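# Place the black pot upright inside the middle upper cabinet

## Task

Get the black pot standing upright on the floor of the middle upper cabinet, pushed in deep enough that the cabinet doors could close. Disturb nothing else. The task fails if the pot topples or is left tilted.

## Robot and tools

ROBOT. The LinearBot has a base that can drive in any direction and a column about 1.7 m tall. A carriage rides up and down the column (lift_m) and holds two identical six-joint arms, left and right, each ending in a two-finger gripper. Each shoulder sits about 0.57 m + lift_m above the floor, and parts of the carriage hang roughly 0.15 m below the shoulders. A hand can reach 0.78 m from its shoulder, but only about 0.38 m below shoulder height. A hand is about 0.16 m long and 0.1 m wide (0.14 m when open). Its wrist camera sticks out 0.11 m to one side of the joint-6 axis. Fingertips narrow to about 0.005 m thick and 0.02 m wide. Parked joints 1-6 are 0, 0.05, 0.05, 1.45, 0, 0, and with both arms parked the robot measures about 0.85 m wide by 0.65 m long. carriage_camera is fixed on the carriage, facing forward and tilted about 20 degrees down. left_wrist_camera and right_wrist_camera look out past the fingertips. All images are 672x504 pixels. Loose objects may occasionally get a small nudge from outside.

FRAMES. All positions are in metres. The base frame has its origin on the floor under the base centre, with x forward, y left and z up. left_hand and right_hand give the point between that hand's finger pads in this frame, along with quat_wxyz. The hand's z axis runs along the fingers, and the fingers open along its y axis. A hand pointing straight up with joints 1, 5 and 6 at 0 reads (1, 0, 0, 0). base_odometry is given in the frame the base had at the scene's start. It only counts wheel rotation, so slip shows up as travel. Heading is in rad, positive to the left, wrapping at ±3.142, and it can drift a degree or two.

move. This tool sends one action and can also return images. Its arguments are base, joints, speeds, min_time_s and cameras.
- base: holds exactly one key, and each is an offset from where the base last reported itself. translate_m is forward (+) or back, from -2 to 2 m. strafe_m is left (+) or right, from -2 to 2 m. rotate_rad is counter-clockwise (+) or clockwise, from -6.3 to 6.3 rad.
- joints: a single dictionary of absolute targets, keyed by name, covering the lift and both arms. Any key left out keeps its previous target.
  - lift_m: 0 to 1 m (±0.004).
  - left_/right_joint1_rad: -2.617 to 3.054 (±0.02). Swings the arm about the vertical; 0 is forward, positive is left.
  - joint2_rad: 0 to 3.141 (±0.105). Shoulder: 0 puts the upper arm level pointing back, 1.57 upright, 3.14 level pointing forward.
  - joint3_rad: 0 to 3.141 (±0.06). Elbow: 0 is folded, 3.14 is straight.
  - joint4_rad: -1.57 to 1.57 (±0.04). Wrist pitch; positive lifts the fingertips.
  - joint5_rad: -1.57 to 1.57 (±0.025). Wrist yaw; positive swings the tips to the right, the opposite sense to joint 1.
  - joint6_rad: -2.094 to 2.094 (±0.02). Roll about the fingers; positive is clockwise seen from the forearm.
  - left_/right_gripper_m: 0 to 0.093 (±0.004). The gap between the pads.
  The ± values are the tolerance within which a joint counts as done.
- speeds: lowers top speeds for this action only. translate_m and strafe_m take 0.02-0.5 m/s, rotate_rad 0.05-1.57 rad/s, and lift_m 0.08-0.25 m/s. By default each runs at its maximum.
- min_time_s: 0.1 to 8 s. Sets the shortest time any arm or gripper motion in the action may take, which gives straighter and gentler paths.
- cameras: a list drawn from carriage_camera, left_wrist_camera, right_wrist_camera or "all". [] means no images.
A move with no action simply reports the state, the scene number and images. An action can run at most 15 s, and a drive gives up after 14 s (time_out). An unknown key makes the call invalid, and an out-of-range value gets it refused. After a refusal, or a stop that interrupts a call, the later move, wait and finished_scene calls in that same reply are skipped.

wait: seconds (0-10), plus optional cameras. Nothing new is commanded. zoom_image: camera and region [x0, y0, x1, y1] in image pixels, at most 504x504. It only works on a camera included in the latest images. finished_scene: scene (1-3). It cannot be undone, and the result must then hold up with the robot idle.

RESULTS. The "move" line reads done, or else the worst status among the motions. The "pictures" line gives the order of the images. base_status and joint_status can read done, off_target (stopped short and possibly still pushing), contact_stop or time_out (the target is dropped and the motion holds where it is), not_followed (a collision guard blocked the arm's targets), or limit_stop_at_motor_heat. on_its_own lists actions the robot took by itself; in it, "held at" gives a target, not a reading. motor_effort is a percent of maximum, with the peak for the call in brackets; its errors are large. If lift effort drops while the lift descends, a hand or its load is resting on something. Joint torques for joints 1-3 wrap around at ±28 N m. A MOTOR HOT line appears at 75 °C. At 100 °C an OVER-TEMPERATURE FAULT drops that arm for 30-60 s or longer.

CAUTIONS.
- Hand readings may be off, and the real hand usually sits lower, especially at long reach. A load of about 1 kg makes a level hand sag 7-25 cm.
- Arms have no contact stop. A blocked arm keeps pushing and then springs free. The base only senses its wheels, so a drive can bend an arm or shove furniture and still report done. If it gets stuck, back off about 0.2 m along the way you came.
- Never reverse under an overhanging edge until the column hits it.
- A high carriage, outstretched or loaded arms, pushing or pulling, and abrupt stops all raise the risk of tipping. Only the images show a lean.
- Do not let the arms strike or squeeze each other, and never close one gripper on the other's fingers. To free two arms that are blocked by each other, first send one arm its current readings with joint 1 turned away, then send the other.
- Park idle arms to keep them cool.
- A firm grip reads up to 0.005 m narrower than the object. To let go, command a gap well above the reading.
- Avoid drops, releasing a moving object, slamming and hard shoves.

Each tool is called after "Request:" by a JSON object that holds its "api" and its "payload", one argument or row to a line.

## Session

Request:
{"api": "move", "payload": {

}}

Scene clock: 0.00 s.
Joint torques (N m): no reading
base_odometry: x=+0.000 y=+0.000 heading=+0.000
base_status: not commanded
joint_positions: lift_m=+0.300 left_joint1_rad=-0.007 left_joint2_rad=+0.044 left_joint3_rad=+0.027 left_joint4_rad=+1.460 left_joint5_rad=-0.018 left_joint6_rad=+0.017 left_gripper_m=+0.09396 right_joint1_rad=-0.002 right_joint2_rad=+0.059 right_joint3_rad=+0.042 right_joint4_rad=+1.500 right_joint5_rad=+0.048 right_joint6_rad=-0.029 right_gripper_m=+0.09396
joint_status: not commanded
motor_effort: lift_m=+23 drive_wheels=-2
left_hand: x=+0.2562 y=+0.3063 z=+1.2991 quat_wxyz=(+0.998, -0.008, +0.064, +0.006) (m; base frame)
right_hand: x=+0.2466 y=-0.3118 z=+1.3037 quat_wxyz=(+0.999, +0.023, +0.044, -0.017) (m; base frame)
pictures: carriage_camera, left_wrist_camera, right_wrist_camera

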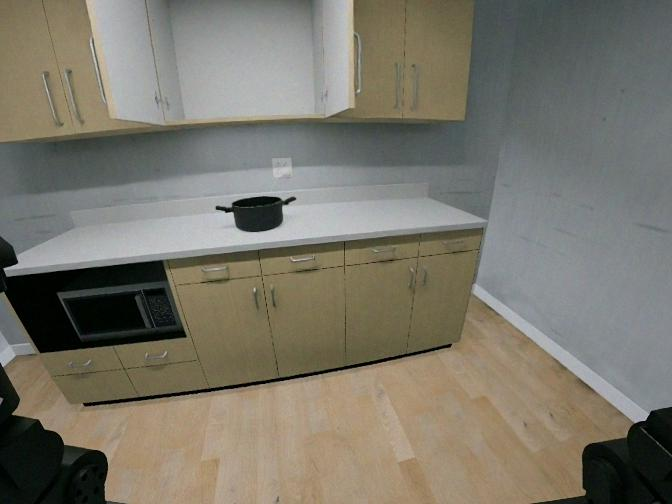

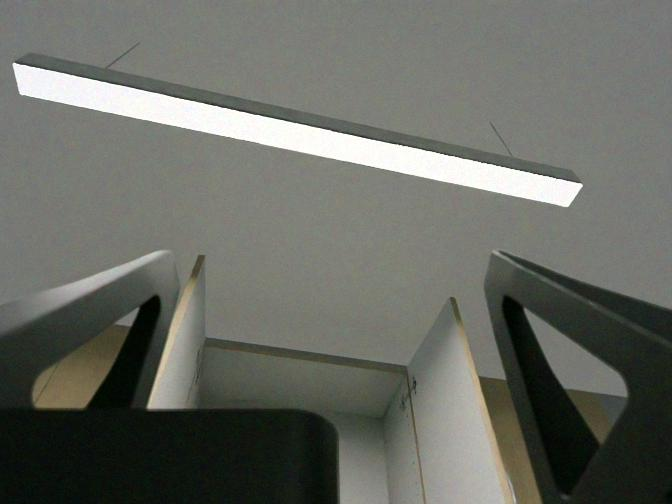

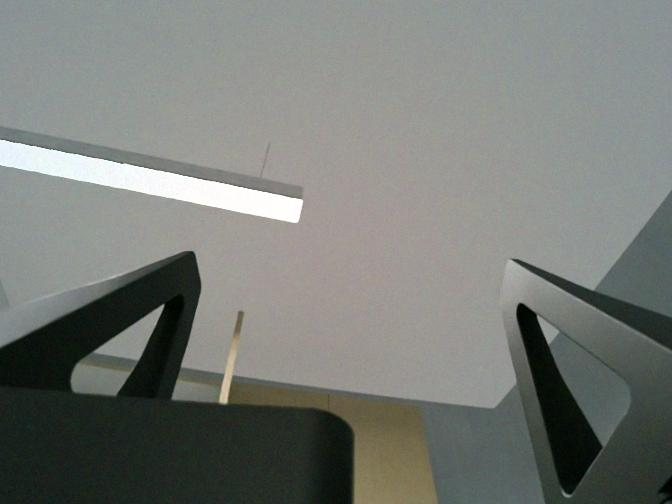

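Request:
{"api": "move", "payload": {
  "base": {"rotate_rad":0.31},
  "cameras": ["carriage_camera"]
}}

Request:
{"api": "move", "payload": {
  "joints": {"lift_m":0.5,"left_joint2_rad":1.0,"left_joint3_rad":1.0,"left_joint4_rad":0.0,"right_joint2_rad":1.57,"right_joint3_rad":1.57,"right_joint4_rad":0.0},
  "min_time_s": 2,
  "cameras": ["all"]
}}

Scene clock: 4.10 s.
Joint torques (N m): left_arm=[-0.08 4.57 5.59 -0.16 0.05 0.04] | right_arm=[-0.16 4.57 5.18 -0.35 -0.06 -0.03]
move: done
base_odometry: x=+0.000 y=+0.000 heading=+0.310
base_status: done
joint_positions: lift_m=+0.300 left_joint1_rad=-0.007 left_joint2_rad=+0.044 left_joint3_rad=+0.027 left_joint4_rad=+1.460 left_joint5_rad=-0.018 left_joint6_rad=+0.017 left_gripper_m=+0.09396 right_joint1_rad=-0.002 right_joint2_rad=+0.059 right_joint3_rad=+0.042 right_joint4_rad=+1.500 right_joint5_rad=+0.048 right_joint6_rad=-0.029 right_gripper_m=+0.09396
joint_status: not commanded
motor_effort: lift_m=+23(23) drive_wheels=+3(10)
left_hand: x=+0.2562 y=+0.3063 z=+1.2991 quat_wxyz=(+0.998, -0.008, +0.064, +0.006) (m; base frame)
right_hand: x=+0.2466 y=-0.3118 z=+1.3037 quat_wxyz=(+0.999, +0.023, +0.044, -0.017) (m; base frame)
pictures: carriage_camera

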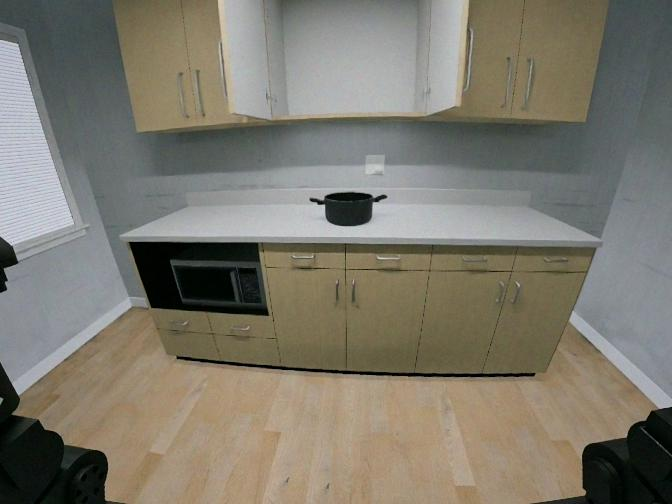

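Scene clock: 6.53 s.
Joint torques (N m): left_arm=[-0.12 -2.81 10 2.28 0.05 0.02] | right_arm=[-0.08 -8.02 9.31 2.07 0.01 -0.01]
move: done
base_odometry: x=+0.000 y=+0.000 heading=+0.310
base_status: not commanded
joint_positions: lift_m=+0.500 left_joint1_rad=-0.007 left_joint2_rad=+0.996 left_joint3_rad=+0.969 left_joint4_rad=+0.007 left_joint5_rad=-0.018 left_joint6_rad=+0.017 left_gripper_m=+0.09396 right_joint1_rad=-0.002 right_joint2_rad=+1.571 right_joint3_rad=+1.533 right_joint4_rad=-0.001 right_joint5_rad=+0.048 right_joint6_rad=-0.029 right_gripper_m=+0.09396
joint_status: all done
motor_effort: lift_m=+23(28) drive_wheels=+4(4)
left_hand: x=+0.5915 y=+0.3040 z=+1.4574 quat_wxyz=(+0.700, +0.002, +0.714, +0.010) (m; base frame)
right_hand: x=+0.7353 y=-0.3128 z=+1.4928 quat_wxyz=(+0.693, +0.007, +0.721, -0.028) (m; base frame)
pictures: carriage_camera, left_wrist_camera, right_wrist_camera

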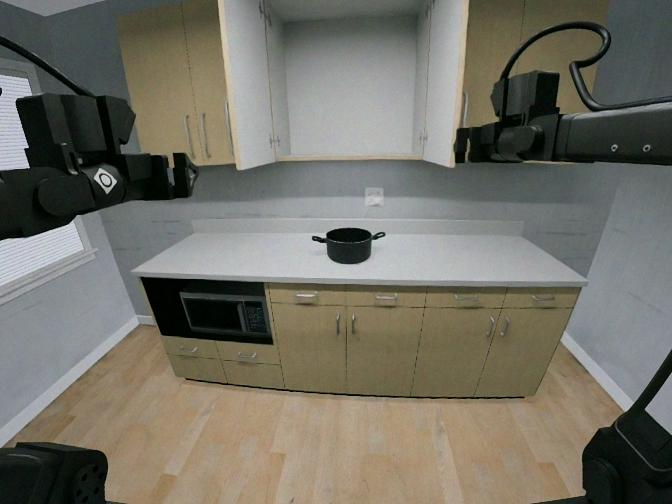

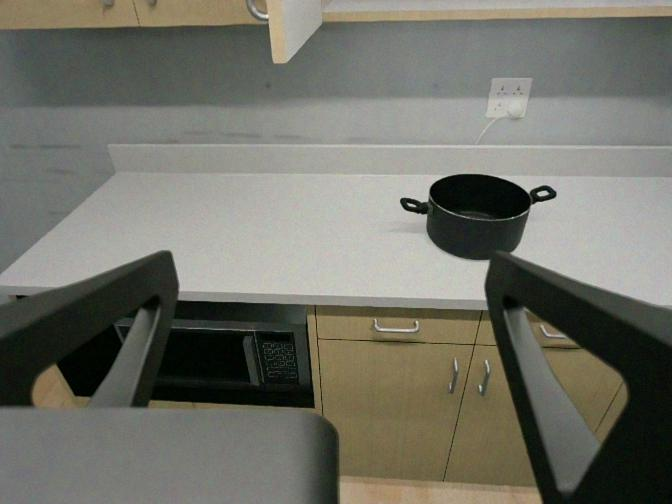

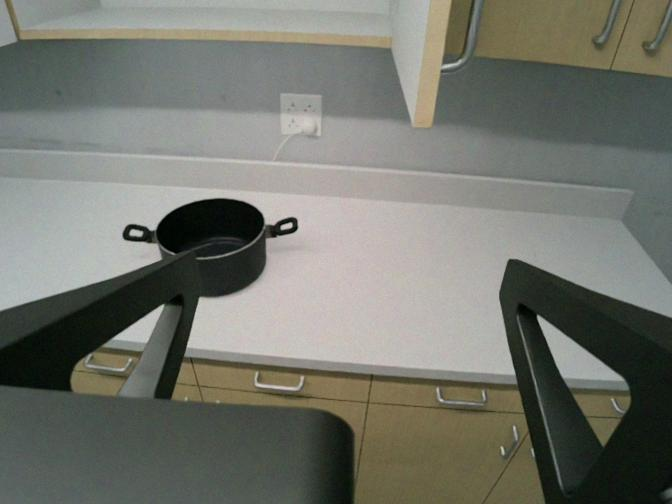

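Request:
{"api": "move", "payload": {
  "base": {"strafe_m":-0.07},
  "joints": {"lift_m":0.5,"left_joint1_rad":-0.21,"left_joint2_rad":2.33,"left_joint3_rad":1.133,"left_joint4_rad":1.197,"left_joint5_rad":0,"left_joint6_rad":-1.57,"right_joint1_rad":0.21,"right_joint2_rad":2.33,"right_joint3_rad":1.133,"right_joint4_rad":1.197,"right_joint5_rad":0,"right_joint6_rad":1.57},
  "min_time_s": 2.5
}}

Request:
{"api": "move", "payload": {
  "base": {"translate_m":0.3},
  "cameras": ["all"]
}}

Scene clock: 15.03 s.
Joint torques (N m): left_arm=[-0.61 -13.22 7.02 2.65 0.18 -0.01] | right_arm=[0.43 -12.29 4.26 2.27 -0.19 0.07]
move: done
base_odometry: x=+0.021 y=-0.067 heading=+0.311
base_status: done
joint_positions: lift_m=+0.500 left_joint1_rad=-0.204 left_joint2_rad=+2.322 left_joint3_rad=+1.110 left_joint4_rad=+1.170 left_joint5_rad=-0.013 left_joint6_rad=-1.557 left_gripper_m=+0.09397 right_joint1_rad=+0.205 right_joint2_rad=+2.328 right_joint3_rad=+1.139 right_joint4_rad=+1.172 right_joint5_rad=+0.014 right_joint6_rad=+1.555 right_gripper_m=+0.09397
joint_status: all done
motor_effort: lift_m=+23(23) drive_wheels=+3(11)
left_hand: x=+0.7990 y=+0.1865 z=+1.1617 quat_wxyz=(+0.444, -0.455, +0.560, -0.531) (m; base frame)
right_hand: x=+0.8048 y=-0.1852 z=+1.1702 quat_wxyz=(+0.451, +0.450, +0.553, +0.537) (m; base frame)
pictures: none

Scene clock: 17.50 s.
Joint torques (N m): left_arm=[-0.59 -13.3 7.01 2.63 0.14 -0.02] | right_arm=[0.2 -12.37 4.26 2.27 -0.15 0.06]
move: done
base_odometry: x=+0.307 y=+0.025 heading=+0.310
base_status: done
joint_positions: lift_m=+0.500 left_joint1_rad=-0.205 left_joint2_rad=+2.323 left_joint3_rad=+1.110 left_joint4_rad=+1.174 left_joint5_rad=-0.012 left_joint6_rad=-1.558 left_gripper_m=+0.09397 right_joint1_rad=+0.206 right_joint2_rad=+2.329 right_joint3_rad=+1.139 right_joint4_rad=+1.177 right_joint5_rad=+0.013 right_joint6_rad=+1.556 right_gripper_m=+0.09397
joint_status: not commanded
motor_effort: lift_m=+23(23) drive_wheels=-5(12)
left_hand: x=+0.7989 y=+0.1859 z=+1.1623 quat_wxyz=(+0.444, -0.455, +0.559, -0.532) (m; base frame)
right_hand: x=+0.8047 y=-0.1844 z=+1.1707 quat_wxyz=(+0.451, +0.449, +0.553, +0.539) (m; base frame)
pictures: carriage_camera, left_wrist_camera, right_wrist_camera

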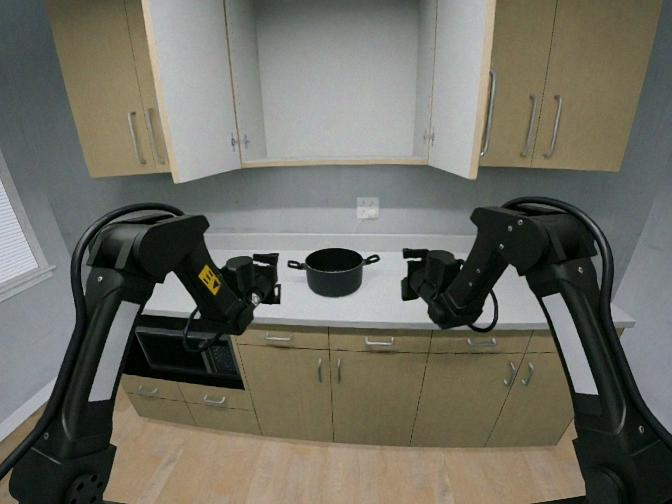

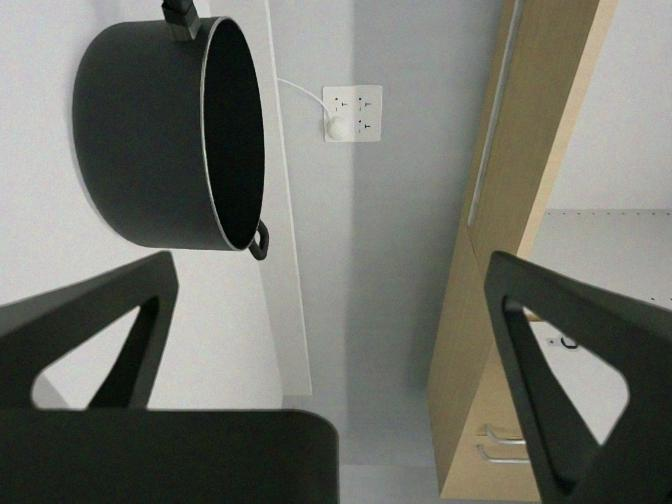

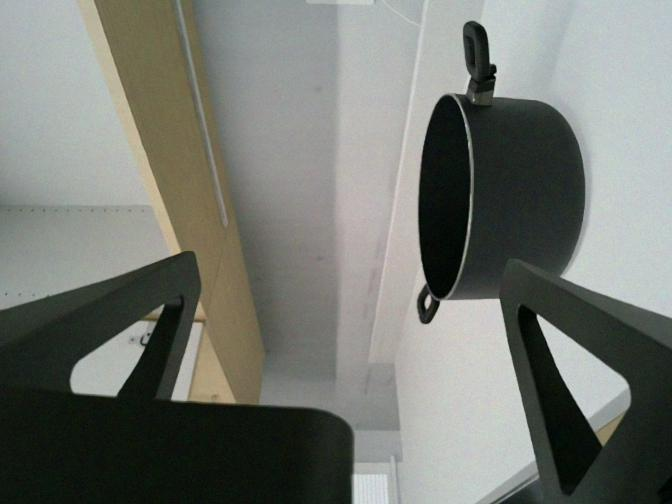

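Request:
{"api": "move", "payload": {
  "base": {"translate_m":0.15},
  "joints": {"lift_m":0.41,"left_joint1_rad":-0.267,"left_joint2_rad":2.281,"left_joint3_rad":1.04,"left_joint4_rad":1.27,"right_joint1_rad":0.257,"right_joint2_rad":2.419,"right_joint3_rad":1.326,"right_joint4_rad":1.12},
  "min_time_s": 1.5,
  "cameras": ["all"]
}}

Scene clock: 21.40 s.
Joint torques (N m): left_arm=[-0.84 -18.11 3.96 2.64 0.14 -0.01] | right_arm=[0.39 -13.05 6.95 2.11 -0.14 0.06]
move: done
base_odometry: x=+0.450 y=+0.070 heading=+0.309
base_status: done
joint_positions: lift_m=+0.410 left_joint1_rad=-0.260 left_joint2_rad=+2.325 left_joint3_rad=+1.047 left_joint4_rad=+1.244 left_joint5_rad=-0.011 left_joint6_rad=-1.559 left_gripper_m=+0.09397 right_joint1_rad=+0.251 right_joint2_rad=+2.416 right_joint3_rad=+1.299 right_joint4_rad=+1.117 right_joint5_rad=+0.013 right_joint6_rad=+1.557 right_gripper_m=+0.09397
joint_status: all done
motor_effort: lift_m=+21(22) drive_wheels=+1(13)
left_hand: x=+0.7785 y=+0.1577 z=+1.0645 quat_wxyz=(+0.430, -0.438, +0.570, -0.546) (m; base frame)
right_hand: x=+0.8284 y=-0.1507 z=+1.0792 quat_wxyz=(+0.441, +0.434, +0.559, +0.553) (m; base frame)
pictures: carriage_camera, left_wrist_camera, right_wrist_camera

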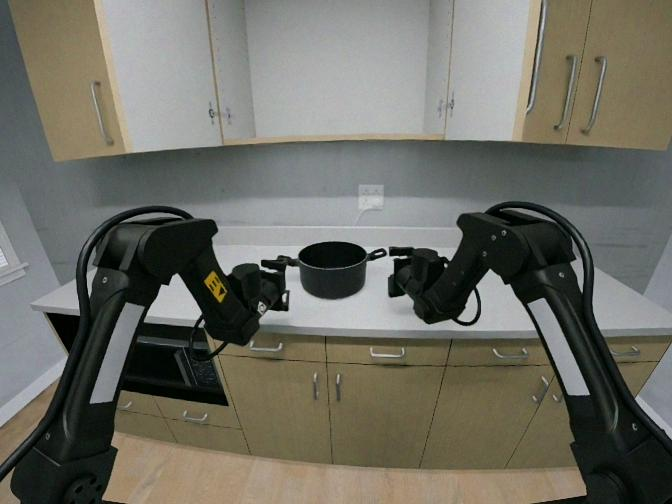

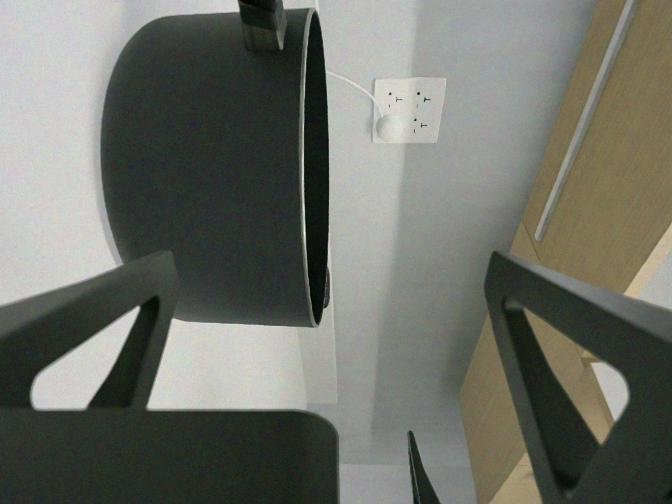

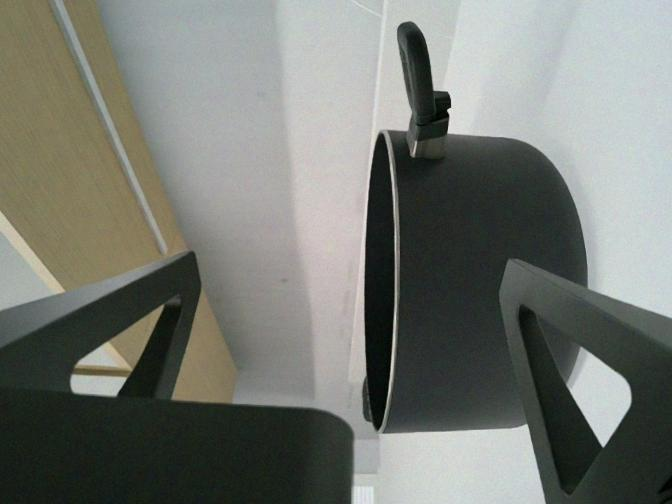

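Request:
{"api": "move", "payload": {
  "base": {"translate_m":0.12},
  "joints": {"lift_m":0.36,"right_joint1_rad":0.24},
  "speeds": {"translate_m":0.1},
  "cameras": ["all"]
}}

Scene clock: 25.00 s.
Joint torques (N m): left_arm=[-0.42 -16.27 4.75 2.54 0.12 -0.01] | right_arm=[-0.39 -14.84 6.48 2.24 -0.16 0.04]
move: done
base_odometry: x=+0.564 y=+0.107 heading=+0.309
base_status: done
joint_positions: lift_m=+0.360 left_joint1_rad=-0.263 left_joint2_rad=+2.309 left_joint3_rad=+1.038 left_joint4_rad=+1.254 left_joint5_rad=-0.010 left_joint6_rad=-1.559 left_gripper_m=+0.09397 right_joint1_rad=+0.245 right_joint2_rad=+2.432 right_joint3_rad=+1.305 right_joint4_rad=+1.103 right_joint5_rad=+0.012 right_joint6_rad=+1.557 right_gripper_m=+0.09397
joint_status: all done
motor_effort: lift_m=+21(22) drive_wheels=-6(9)
left_hand: x=+0.7768 y=+0.1563 z=+1.0229 quat_wxyz=(+0.433, -0.433, +0.566, -0.552) (m; base frame)
right_hand: x=+0.8301 y=-0.1541 z=+1.0184 quat_wxyz=(+0.437, +0.440, +0.564, +0.545) (m; base frame)
pictures: carriage_camera, left_wrist_camera, right_wrist_camera

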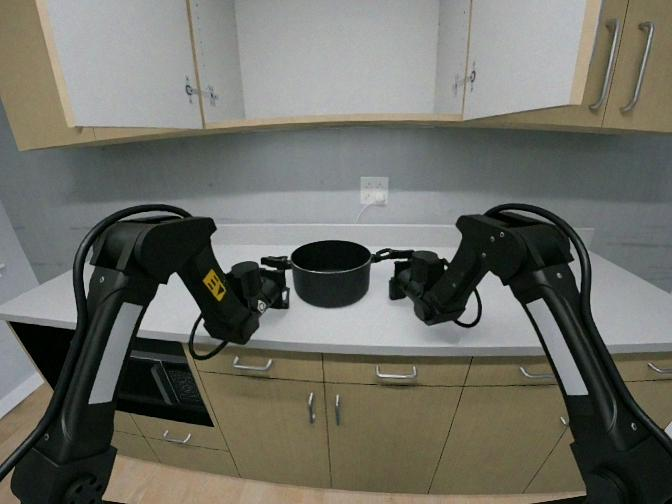

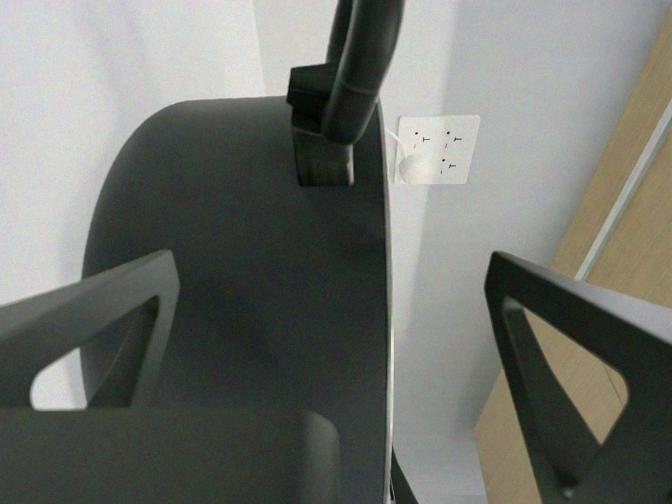

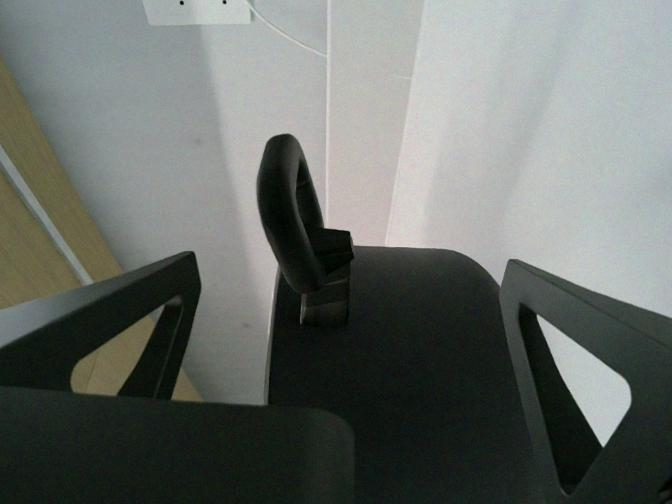

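Request:
{"api": "zoom_image", "payload": {
  "camera": "carriage_camera",
  "region": [240, 220, 440, 320]
}}

Scaled by 2.520 from the camera's 672x504 image, which has a finer 960x720 frame.

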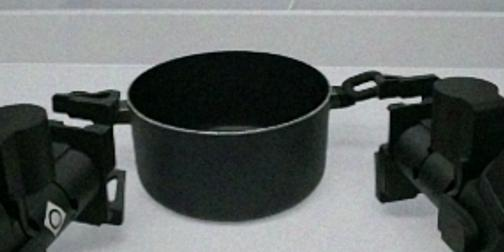

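Request:
{"api": "move", "payload": {
  "base": {"translate_m":0.04},
  "joints": {"left_joint1_rad":-0.2},
  "speeds": {"translate_m":0.1},
  "cameras": ["all"]
}}

Request:
{"api": "zoom_image", "payload": {
  "camera": "carriage_camera",
  "region": [240, 220, 440, 320]
}}

Scene clock: 29.40 s.
Joint torques (N m): left_arm=[-0.47 -16.36 4.79 2.54 0.1 -0.02] | right_arm=[-0.32 -14.8 6.45 2.22 -0.13 0.04]
move: done
base_odometry: x=+0.602 y=+0.119 heading=+0.308
base_status: done
joint_positions: lift_m=+0.360 left_joint1_rad=-0.196 left_joint2_rad=+2.309 left_joint3_rad=+1.038 left_joint4_rad=+1.254 left_joint5_rad=-0.006 left_joint6_rad=-1.559 left_gripper_m=+0.09397 right_joint1_rad=+0.242 right_joint2_rad=+2.432 right_joint3_rad=+1.305 right_joint4_rad=+1.104 right_joint5_rad=+0.012 right_joint6_rad=+1.557 right_gripper_m=+0.09397
joint_status: all done
motor_effort: lift_m=+21(21) drive_wheels=-5(10)
left_hand: x=+0.7852 y=+0.1927 z=+1.0229 quat_wxyz=(+0.450, -0.451, +0.552, -0.538) (m; base frame)
right_hand: x=+0.8304 y=-0.1553 z=+1.0186 quat_wxyz=(+0.438, +0.440, +0.564, +0.545) (m; base frame)
pictures: carriage_camera, left_wrist_camera, right_wrist_camera

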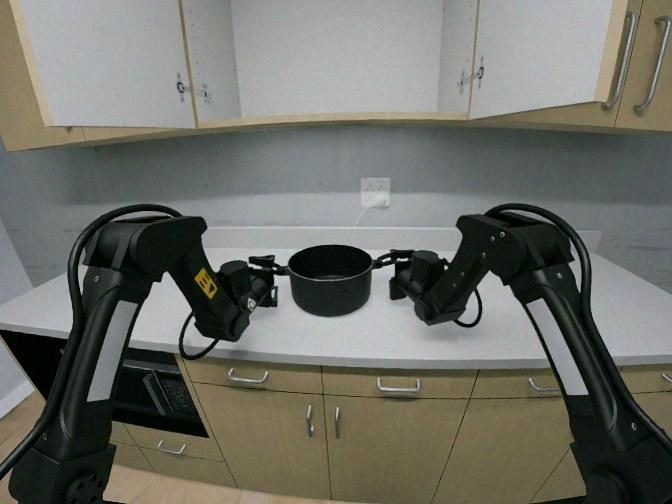

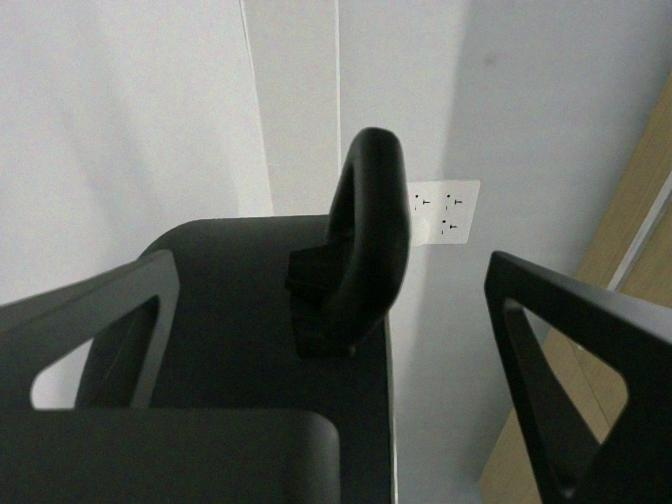

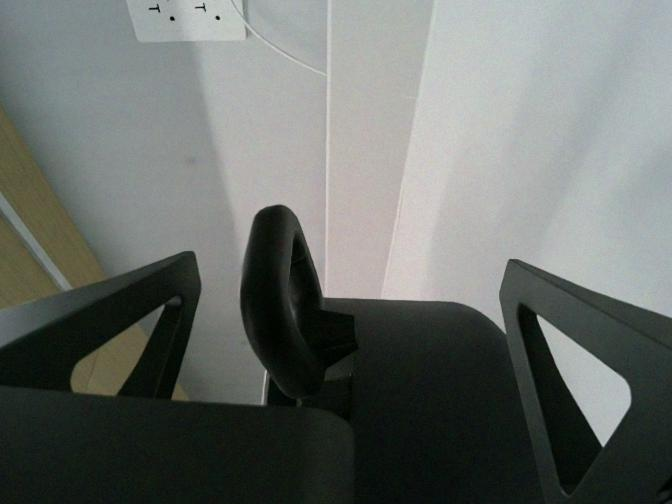

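Scaled by 2.520 from the camera's 672x504 image, which has a finer 960x720 frame.

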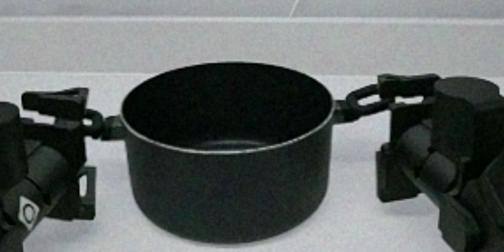

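Request:
{"api": "move", "payload": {
  "base": {"translate_m":0.02},
  "joints": {"lift_m":0.375,"right_joint1_rad":0.265},
  "speeds": {"translate_m":0.08},
  "cameras": ["all"]
}}

Scene clock: 33.03 s.
Joint torques (N m): left_arm=[-0.34 -16.05 4.88 2.45 0.1 -0.01] | right_arm=[0.03 -14.95 6.15 2.13 -0.14 0.06]
move: done
base_odometry: x=+0.622 y=+0.125 heading=+0.308
base_status: done
joint_positions: lift_m=+0.375 left_joint1_rad=-0.197 left_joint2_rad=+2.306 left_joint3_rad=+1.037 left_joint4_rad=+1.261 left_joint5_rad=-0.006 left_joint6_rad=-1.559 left_gripper_m=+0.09397 right_joint1_rad=+0.263 right_joint2_rad=+2.433 right_joint3_rad=+1.309 right_joint4_rad=+1.108 right_joint5_rad=+0.011 right_joint6_rad=+1.557 right_gripper_m=+0.09397
joint_status: all done
motor_effort: lift_m=+23(28) drive_wheels=+0(12)
left_hand: x=+0.7849 y=+0.1925 z=+1.0404 quat_wxyz=(+0.452, -0.449, +0.550, -0.541) (m; base frame)
right_hand: x=+0.8279 y=-0.1422 z=+1.0356 quat_wxyz=(+0.433, +0.433, +0.566, +0.552) (m; base frame)
pictures: carriage_camera, left_wrist_camera, right_wrist_camera

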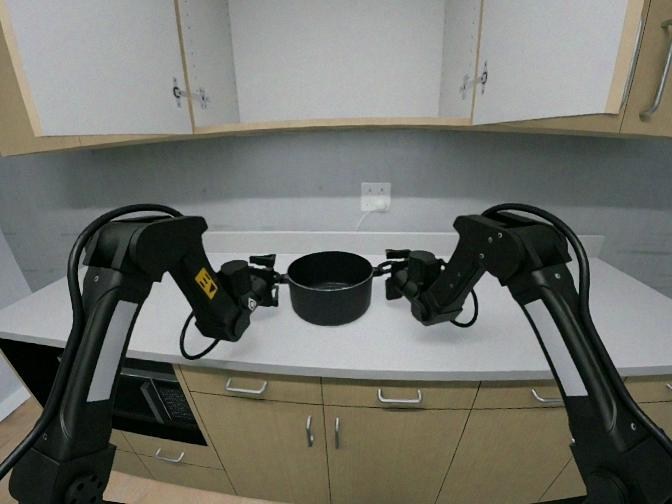

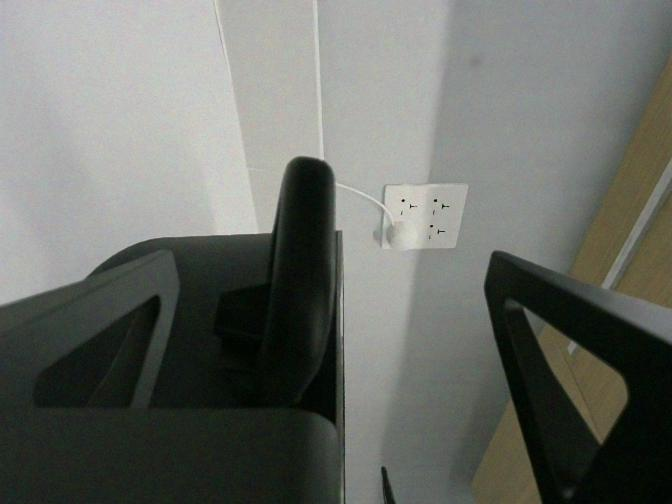

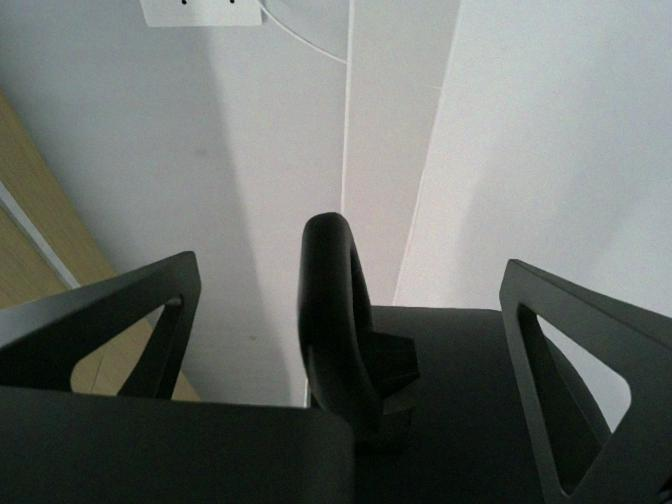

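Request:
{"api": "move", "payload": {
  "joints": {"left_joint1_rad":-0.212,"right_joint1_rad":0.285,"left_gripper_m":0.035,"right_gripper_m":0.035},
  "min_time_s": 1.5,
  "cameras": ["all"]
}}

Scene clock: 35.50 s.
Joint torques (N m): left_arm=[-1.01 -16.05 4.92 3.12 0.09 -0.02] | right_arm=[0.61 -14.97 6.2 2.3 -0.13 0.03]
move: done
base_odometry: x=+0.622 y=+0.125 heading=+0.308
base_status: not commanded
joint_positions: lift_m=+0.375 left_joint1_rad=-0.202 left_joint2_rad=+2.306 left_joint3_rad=+1.037 left_joint4_rad=+1.204 left_joint5_rad=-0.006 left_joint6_rad=-1.560 left_gripper_m=+0.03515 right_joint1_rad=+0.277 right_joint2_rad=+2.433 right_joint3_rad=+1.309 right_joint4_rad=+1.097 right_joint5_rad=+0.011 right_joint6_rad=+1.557 right_gripper_m=+0.03513
joint_status: all done
motor_effort: lift_m=+23(23) drive_wheels=+1(1)
left_hand: x=+0.7837 y=+0.1894 z=+1.0263 quat_wxyz=(+0.437, -0.460, +0.567, -0.526) (m; base frame)
right_hand: x=+0.8255 y=-0.1337 z=+1.0328 quat_wxyz=(+0.427, +0.431, +0.573, +0.552) (m; base frame)
pictures: carriage_camera, left_wrist_camera, right_wrist_camera

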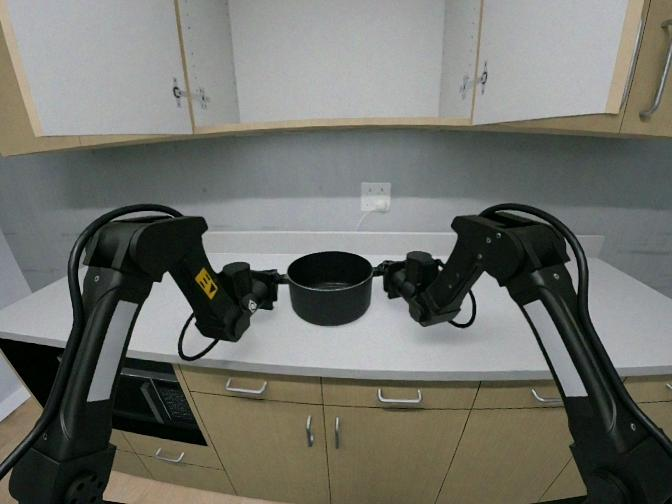

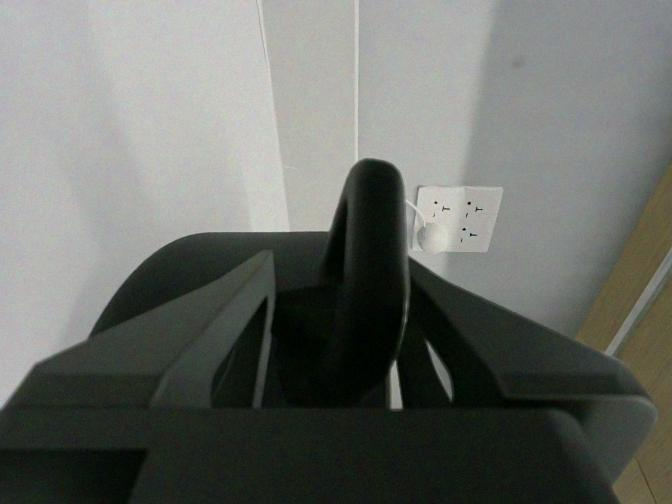

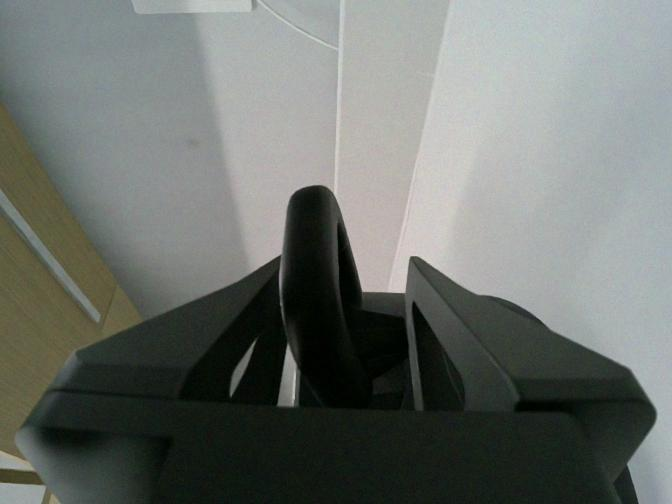

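Request:
{"api": "move", "payload": {
  "joints": {"left_gripper_m":0.005,"right_gripper_m":0.005},
  "min_time_s": 2
}}

Request:
{"api": "move", "payload": {
  "joints": {"lift_m":0.475},
  "speeds": {"lift_m":0.08},
  "cameras": ["all"]
}}

Scene clock: 39.67 s.
Joint torques (N m): left_arm=[-0.88 -16.06 5.01 3.27 0.11 -0.6] | right_arm=[0.62 -14.89 6.22 2.14 -0.21 1.12]
move: off_target
base_odometry: x=+0.622 y=+0.125 heading=+0.308
base_status: not commanded
joint_positions: lift_m=+0.375 left_joint1_rad=-0.204 left_joint2_rad=+2.306 left_joint3_rad=+1.036 left_joint4_rad=+1.191 left_joint5_rad=-0.007 left_joint6_rad=-1.506 left_gripper_m=+0.02556 right_joint1_rad=+0.277 right_joint2_rad=+2.433 right_joint3_rad=+1.309 right_joint4_rad=+1.110 right_joint5_rad=+0.017 right_joint6_rad=+1.462 right_gripper_m=+0.01329
joint_status: left_gripper_m off_target (ended at +0.02559, target +0.00500); right_gripper_m off_target (ended at +0.01331, target +0.00500)
motor_effort: lift_m=+23(23) drive_wheels=-5(6)
left_hand: x=+0.7832 y=+0.1890 z=+1.0228 quat_wxyz=(+0.447, -0.447, +0.583, -0.510) (m; base frame)
right_hand: x=+0.8259 y=-0.1351 z=+1.0360 quat_wxyz=(+0.458, +0.403, +0.587, +0.532) (m; base frame)
pictures: none

Scene clock: 41.47 s.
Joint torques (N m): left_arm=[-0.62 -17.47 6.65 4.7 0.16 -0.62] | right_arm=[0.35 -17.98 6.34 3.77 -0.21 1.13]
move: done
base_odometry: x=+0.622 y=+0.125 heading=+0.308
base_status: not commanded
joint_positions: lift_m=+0.475 left_joint1_rad=-0.206 left_joint2_rad=+2.320 left_joint3_rad=+1.016 left_joint4_rad=+1.059 left_joint5_rad=-0.015 left_joint6_rad=-1.503 left_gripper_m=+0.02410 right_joint1_rad=+0.280 right_joint2_rad=+2.463 right_joint3_rad=+1.304 right_joint4_rad=+0.963 right_joint5_rad=+0.017 right_joint6_rad=+1.461 right_gripper_m=+0.01161
joint_status: all done
motor_effort: lift_m=+25(28) drive_wheels=+0(6)
left_hand: x=+0.7722 y=+0.1912 z=+1.0756 quat_wxyz=(+0.409, -0.480, +0.625, -0.460) (m; base frame)
right_hand: x=+0.8192 y=-0.1352 z=+1.0798 quat_wxyz=(+0.414, +0.435, +0.639, +0.481) (m; base frame)
pictures: carriage_camera, left_wrist_camera, right_wrist_camera

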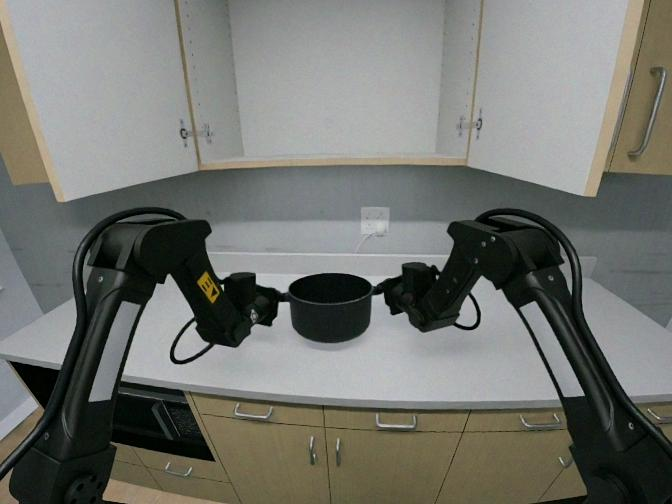

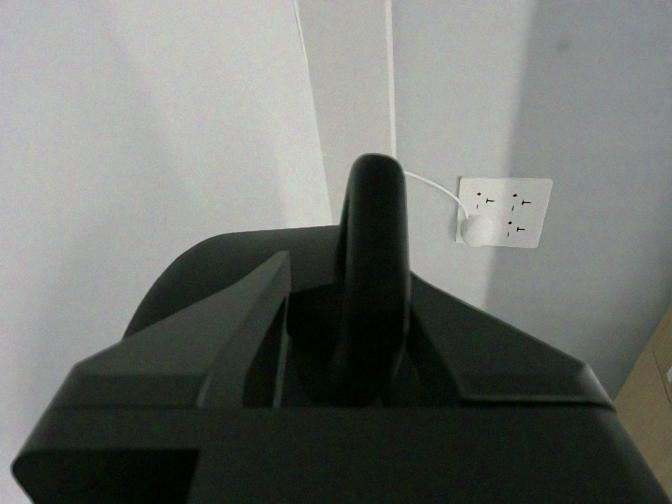

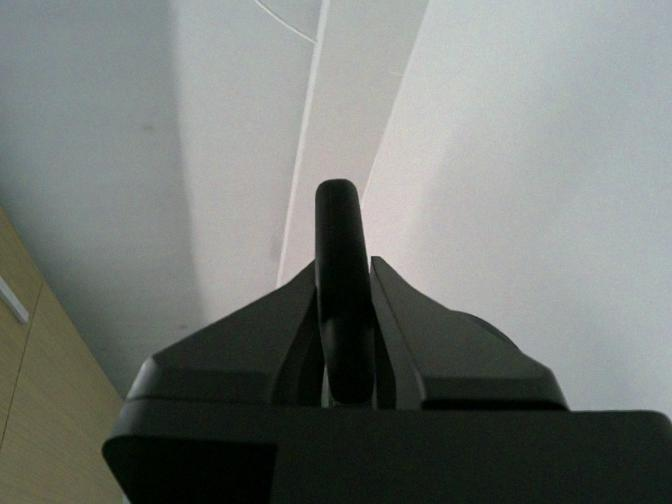

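Request:
{"api": "move", "payload": {
  "base": {"translate_m":-0.3},
  "speeds": {"translate_m":0.15}
}}

Request:
{"api": "move", "payload": {
  "joints": {"lift_m":1.0},
  "speeds": {"lift_m":0.15},
  "cameras": ["all"]
}}

Scene clock: 45.83 s.
Joint torques (N m): left_arm=[-0.51 -17.42 6.67 4.74 0.15 -0.63] | right_arm=[0.36 -18.11 6.45 3.79 -0.21 1.1]
move: done
base_odometry: x=+0.336 y=+0.033 heading=+0.308
base_status: done
joint_positions: lift_m=+0.475 left_joint1_rad=-0.207 left_joint2_rad=+2.320 left_joint3_rad=+1.016 left_joint4_rad=+1.059 left_joint5_rad=-0.015 left_joint6_rad=-1.503 left_gripper_m=+0.02409 right_joint1_rad=+0.280 right_joint2_rad=+2.463 right_joint3_rad=+1.304 right_joint4_rad=+0.961 right_joint5_rad=+0.017 right_joint6_rad=+1.461 right_gripper_m=+0.01159
joint_status: not commanded
motor_effort: lift_m=+25(25) drive_wheels=-3(12)
left_hand: x=+0.7720 y=+0.1904 z=+1.0754 quat_wxyz=(+0.408, -0.479, +0.626, -0.461) (m; base frame)
right_hand: x=+0.8192 y=-0.1352 z=+1.0794 quat_wxyz=(+0.414, +0.435, +0.639, +0.480) (m; base frame)
pictures: none

Scene clock: 49.93 s.
Joint torques (N m): left_arm=[-0.5 -18.36 6.91 4.77 0.14 -0.64] | right_arm=[0.28 -18.96 6.61 3.79 -0.19 1.15]
move: done
base_odometry: x=+0.336 y=+0.033 heading=+0.308
base_status: not commanded
joint_positions: lift_m=+1.000 left_joint1_rad=-0.207 left_joint2_rad=+2.330 left_joint3_rad=+1.013 left_joint4_rad=+1.057 left_joint5_rad=-0.014 left_joint6_rad=-1.503 left_gripper_m=+0.02395 right_joint1_rad=+0.280 right_joint2_rad=+2.473 right_joint3_rad=+1.300 right_joint4_rad=+0.962 right_joint5_rad=+0.017 right_joint6_rad=+1.459 right_gripper_m=+0.01131
joint_status: all done
motor_effort: lift_m=+24(29) drive_wheels=-2(4)
left_hand: x=+0.7701 y=+0.1906 z=+1.5934 quat_wxyz=(+0.404, -0.482, +0.630, -0.456) (m; base frame)
right_hand: x=+0.8172 y=-0.1358 z=+1.5966 quat_wxyz=(+0.411, +0.437, +0.643, +0.476) (m; base frame)
pictures: carriage_camera, left_wrist_camera, right_wrist_camera

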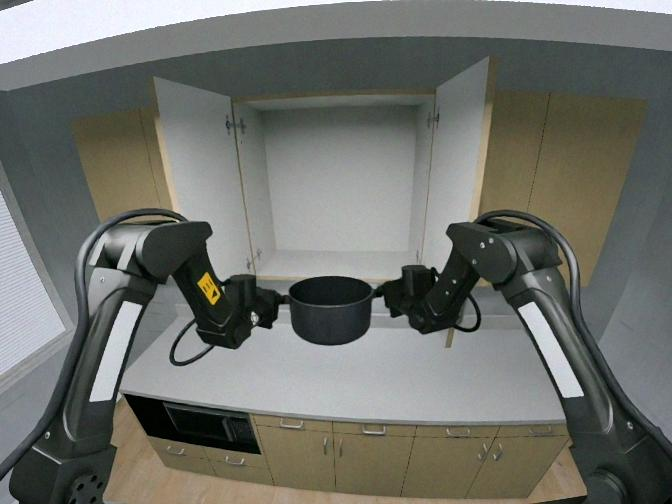

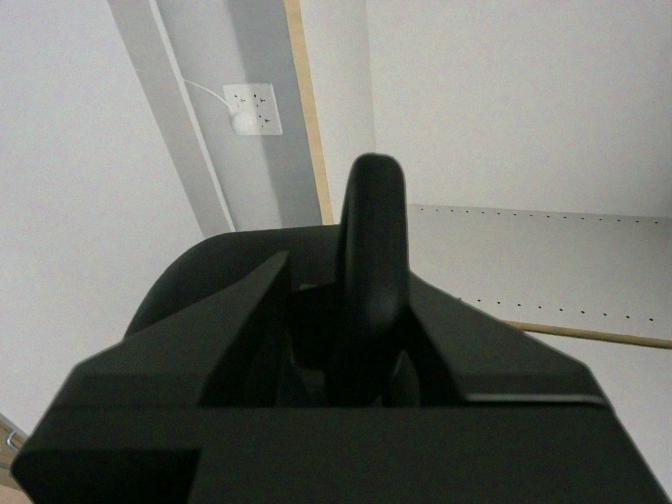

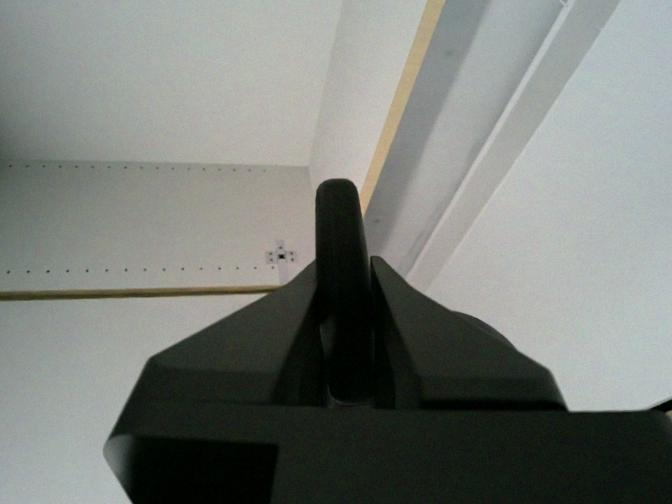

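Request:
{"api": "move", "payload": {
  "joints": {"left_joint1_rad":-0.193,"left_joint2_rad":2.323,"left_joint3_rad":1.432,"left_joint4_rad":0.9,"right_joint1_rad":0.26,"right_joint2_rad":2.56,"right_joint3_rad":1.889,"right_joint4_rad":0.69},
  "min_time_s": 4,
  "cameras": ["carriage_camera"]
}}

Scene clock: 56.00 s.
Joint torques (N m): left_arm=[-0.84 -19.45 12.04 4.5 0.29 -0.71] | right_arm=[0.12 -20.4 12.19 3.8 -0.09 1.15]
move: off_target
base_odometry: x=+0.336 y=+0.033 heading=+0.308
base_status: not commanded
joint_positions: lift_m=+1.000 left_joint1_rad=-0.185 left_joint2_rad=+2.363 left_joint3_rad=+1.364 left_joint4_rad=+0.709 left_joint5_rad=-0.030 left_joint6_rad=-1.496 left_gripper_m=+0.02390 right_joint1_rad=+0.257 right_joint2_rad=+2.605 right_joint3_rad=+1.807 right_joint4_rad=+0.529 right_joint5_rad=+0.012 right_joint6_rad=+1.459 right_gripper_m=+0.01100
joint_status: left_joint3_rad off_target (ended at +1.364, target +1.432); left_joint4_rad off_target (ended at +0.709, target +0.900); right_joint3_rad off_target (ended at +1.807, target +1.889); right_joint4_rad off_target (ended at +0.529, target +0.690); the others done
motor_effort: lift_m=+25(25) drive_wheels=-4(4)
left_hand: x=+0.8394 y=+0.1936 z=+1.6286 quat_wxyz=(+0.408, -0.496, +0.630, -0.437) (m; base frame)
right_hand: x=+0.8982 y=-0.1282 z=+1.6231 quat_wxyz=(+0.400, +0.453, +0.654, +0.455) (m; base frame)
pictures: carriage_camera

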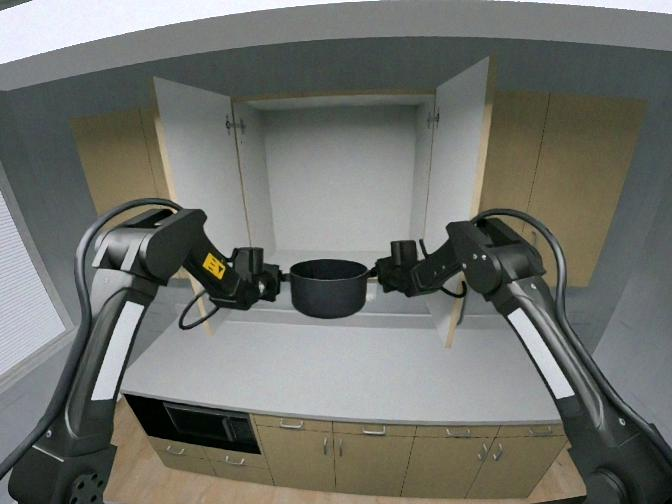

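Request:
{"api": "move", "payload": {
  "base": {"strafe_m":0.03},
  "speeds": {"strafe_m":0.1}
}}

Request:
{"api": "move", "payload": {
  "base": {"translate_m":0.25},
  "speeds": {"translate_m":0.12},
  "cameras": ["all"]
}}

Scene clock: 58.47 s.
Joint torques (N m): left_arm=[-0.98 -19.51 12.04 4.54 0.28 -0.72] | right_arm=[0.4 -20.45 12.15 3.81 -0.01 1.19]
move: done
base_odometry: x=+0.326 y=+0.062 heading=+0.308
base_status: done
joint_positions: lift_m=+1.000 left_joint1_rad=-0.183 left_joint2_rad=+2.363 left_joint3_rad=+1.364 left_joint4_rad=+0.704 left_joint5_rad=-0.028 left_joint6_rad=-1.496 left_gripper_m=+0.02390 right_joint1_rad=+0.253 right_joint2_rad=+2.605 right_joint3_rad=+1.807 right_joint4_rad=+0.527 right_joint5_rad=+0.001 right_joint6_rad=+1.458 right_gripper_m=+0.01095
joint_status: not commanded
motor_effort: lift_m=+25(25) drive_wheels=-4(9)
left_hand: x=+0.8393 y=+0.1944 z=+1.6275 quat_wxyz=(+0.406, -0.497, +0.631, -0.436) (m; base frame)
right_hand: x=+0.8983 y=-0.1288 z=+1.6230 quat_wxyz=(+0.397, +0.451, +0.656, +0.456) (m; base frame)
pictures: none

Scene clock: 61.47 s.
Joint torques (N m): left_arm=[-1.1 -19.63 11.78 4.56 0.29 -0.71] | right_arm=[0.57 -20.57 11.93 3.82 0 1.17]
move: done
base_odometry: x=+0.565 y=+0.138 heading=+0.308
base_status: done
joint_positions: lift_m=+1.000 left_joint1_rad=-0.183 left_joint2_rad=+2.365 left_joint3_rad=+1.367 left_joint4_rad=+0.702 left_joint5_rad=-0.028 left_joint6_rad=-1.496 left_gripper_m=+0.02390 right_joint1_rad=+0.253 right_joint2_rad=+2.607 right_joint3_rad=+1.810 right_joint4_rad=+0.527 right_joint5_rad=+0.001 right_joint6_rad=+1.457 right_gripper_m=+0.01095
joint_status: not commanded
motor_effort: lift_m=+24(25) drive_wheels=+1(12)
left_hand: x=+0.8398 y=+0.1943 z=+1.6273 quat_wxyz=(+0.406, -0.497, +0.631, -0.435) (m; base frame)
right_hand: x=+0.8987 y=-0.1285 z=+1.6231 quat_wxyz=(+0.397, +0.451, +0.656, +0.457) (m; base frame)
pictures: carriage_camera, left_wrist_camera, right_wrist_camera

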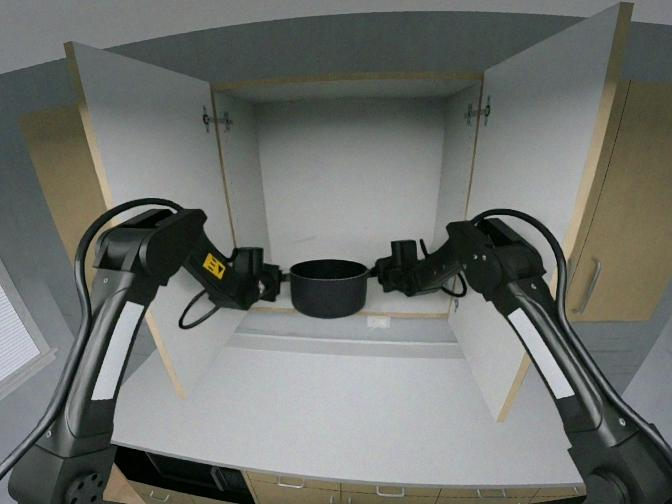

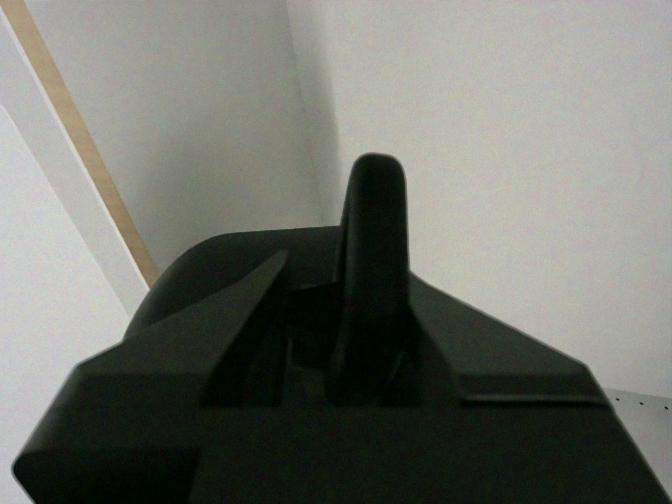

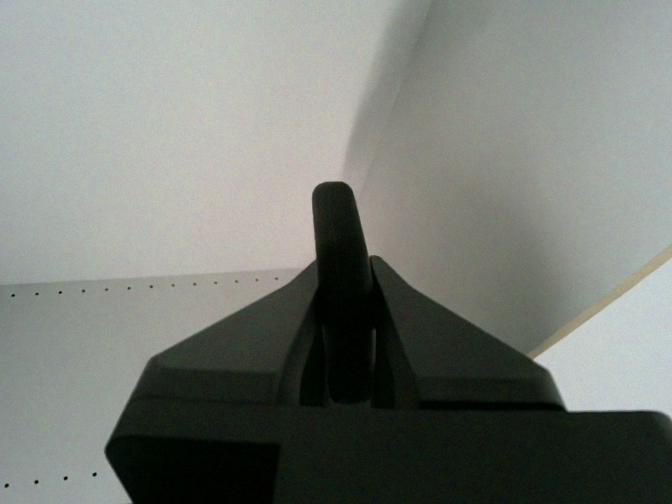

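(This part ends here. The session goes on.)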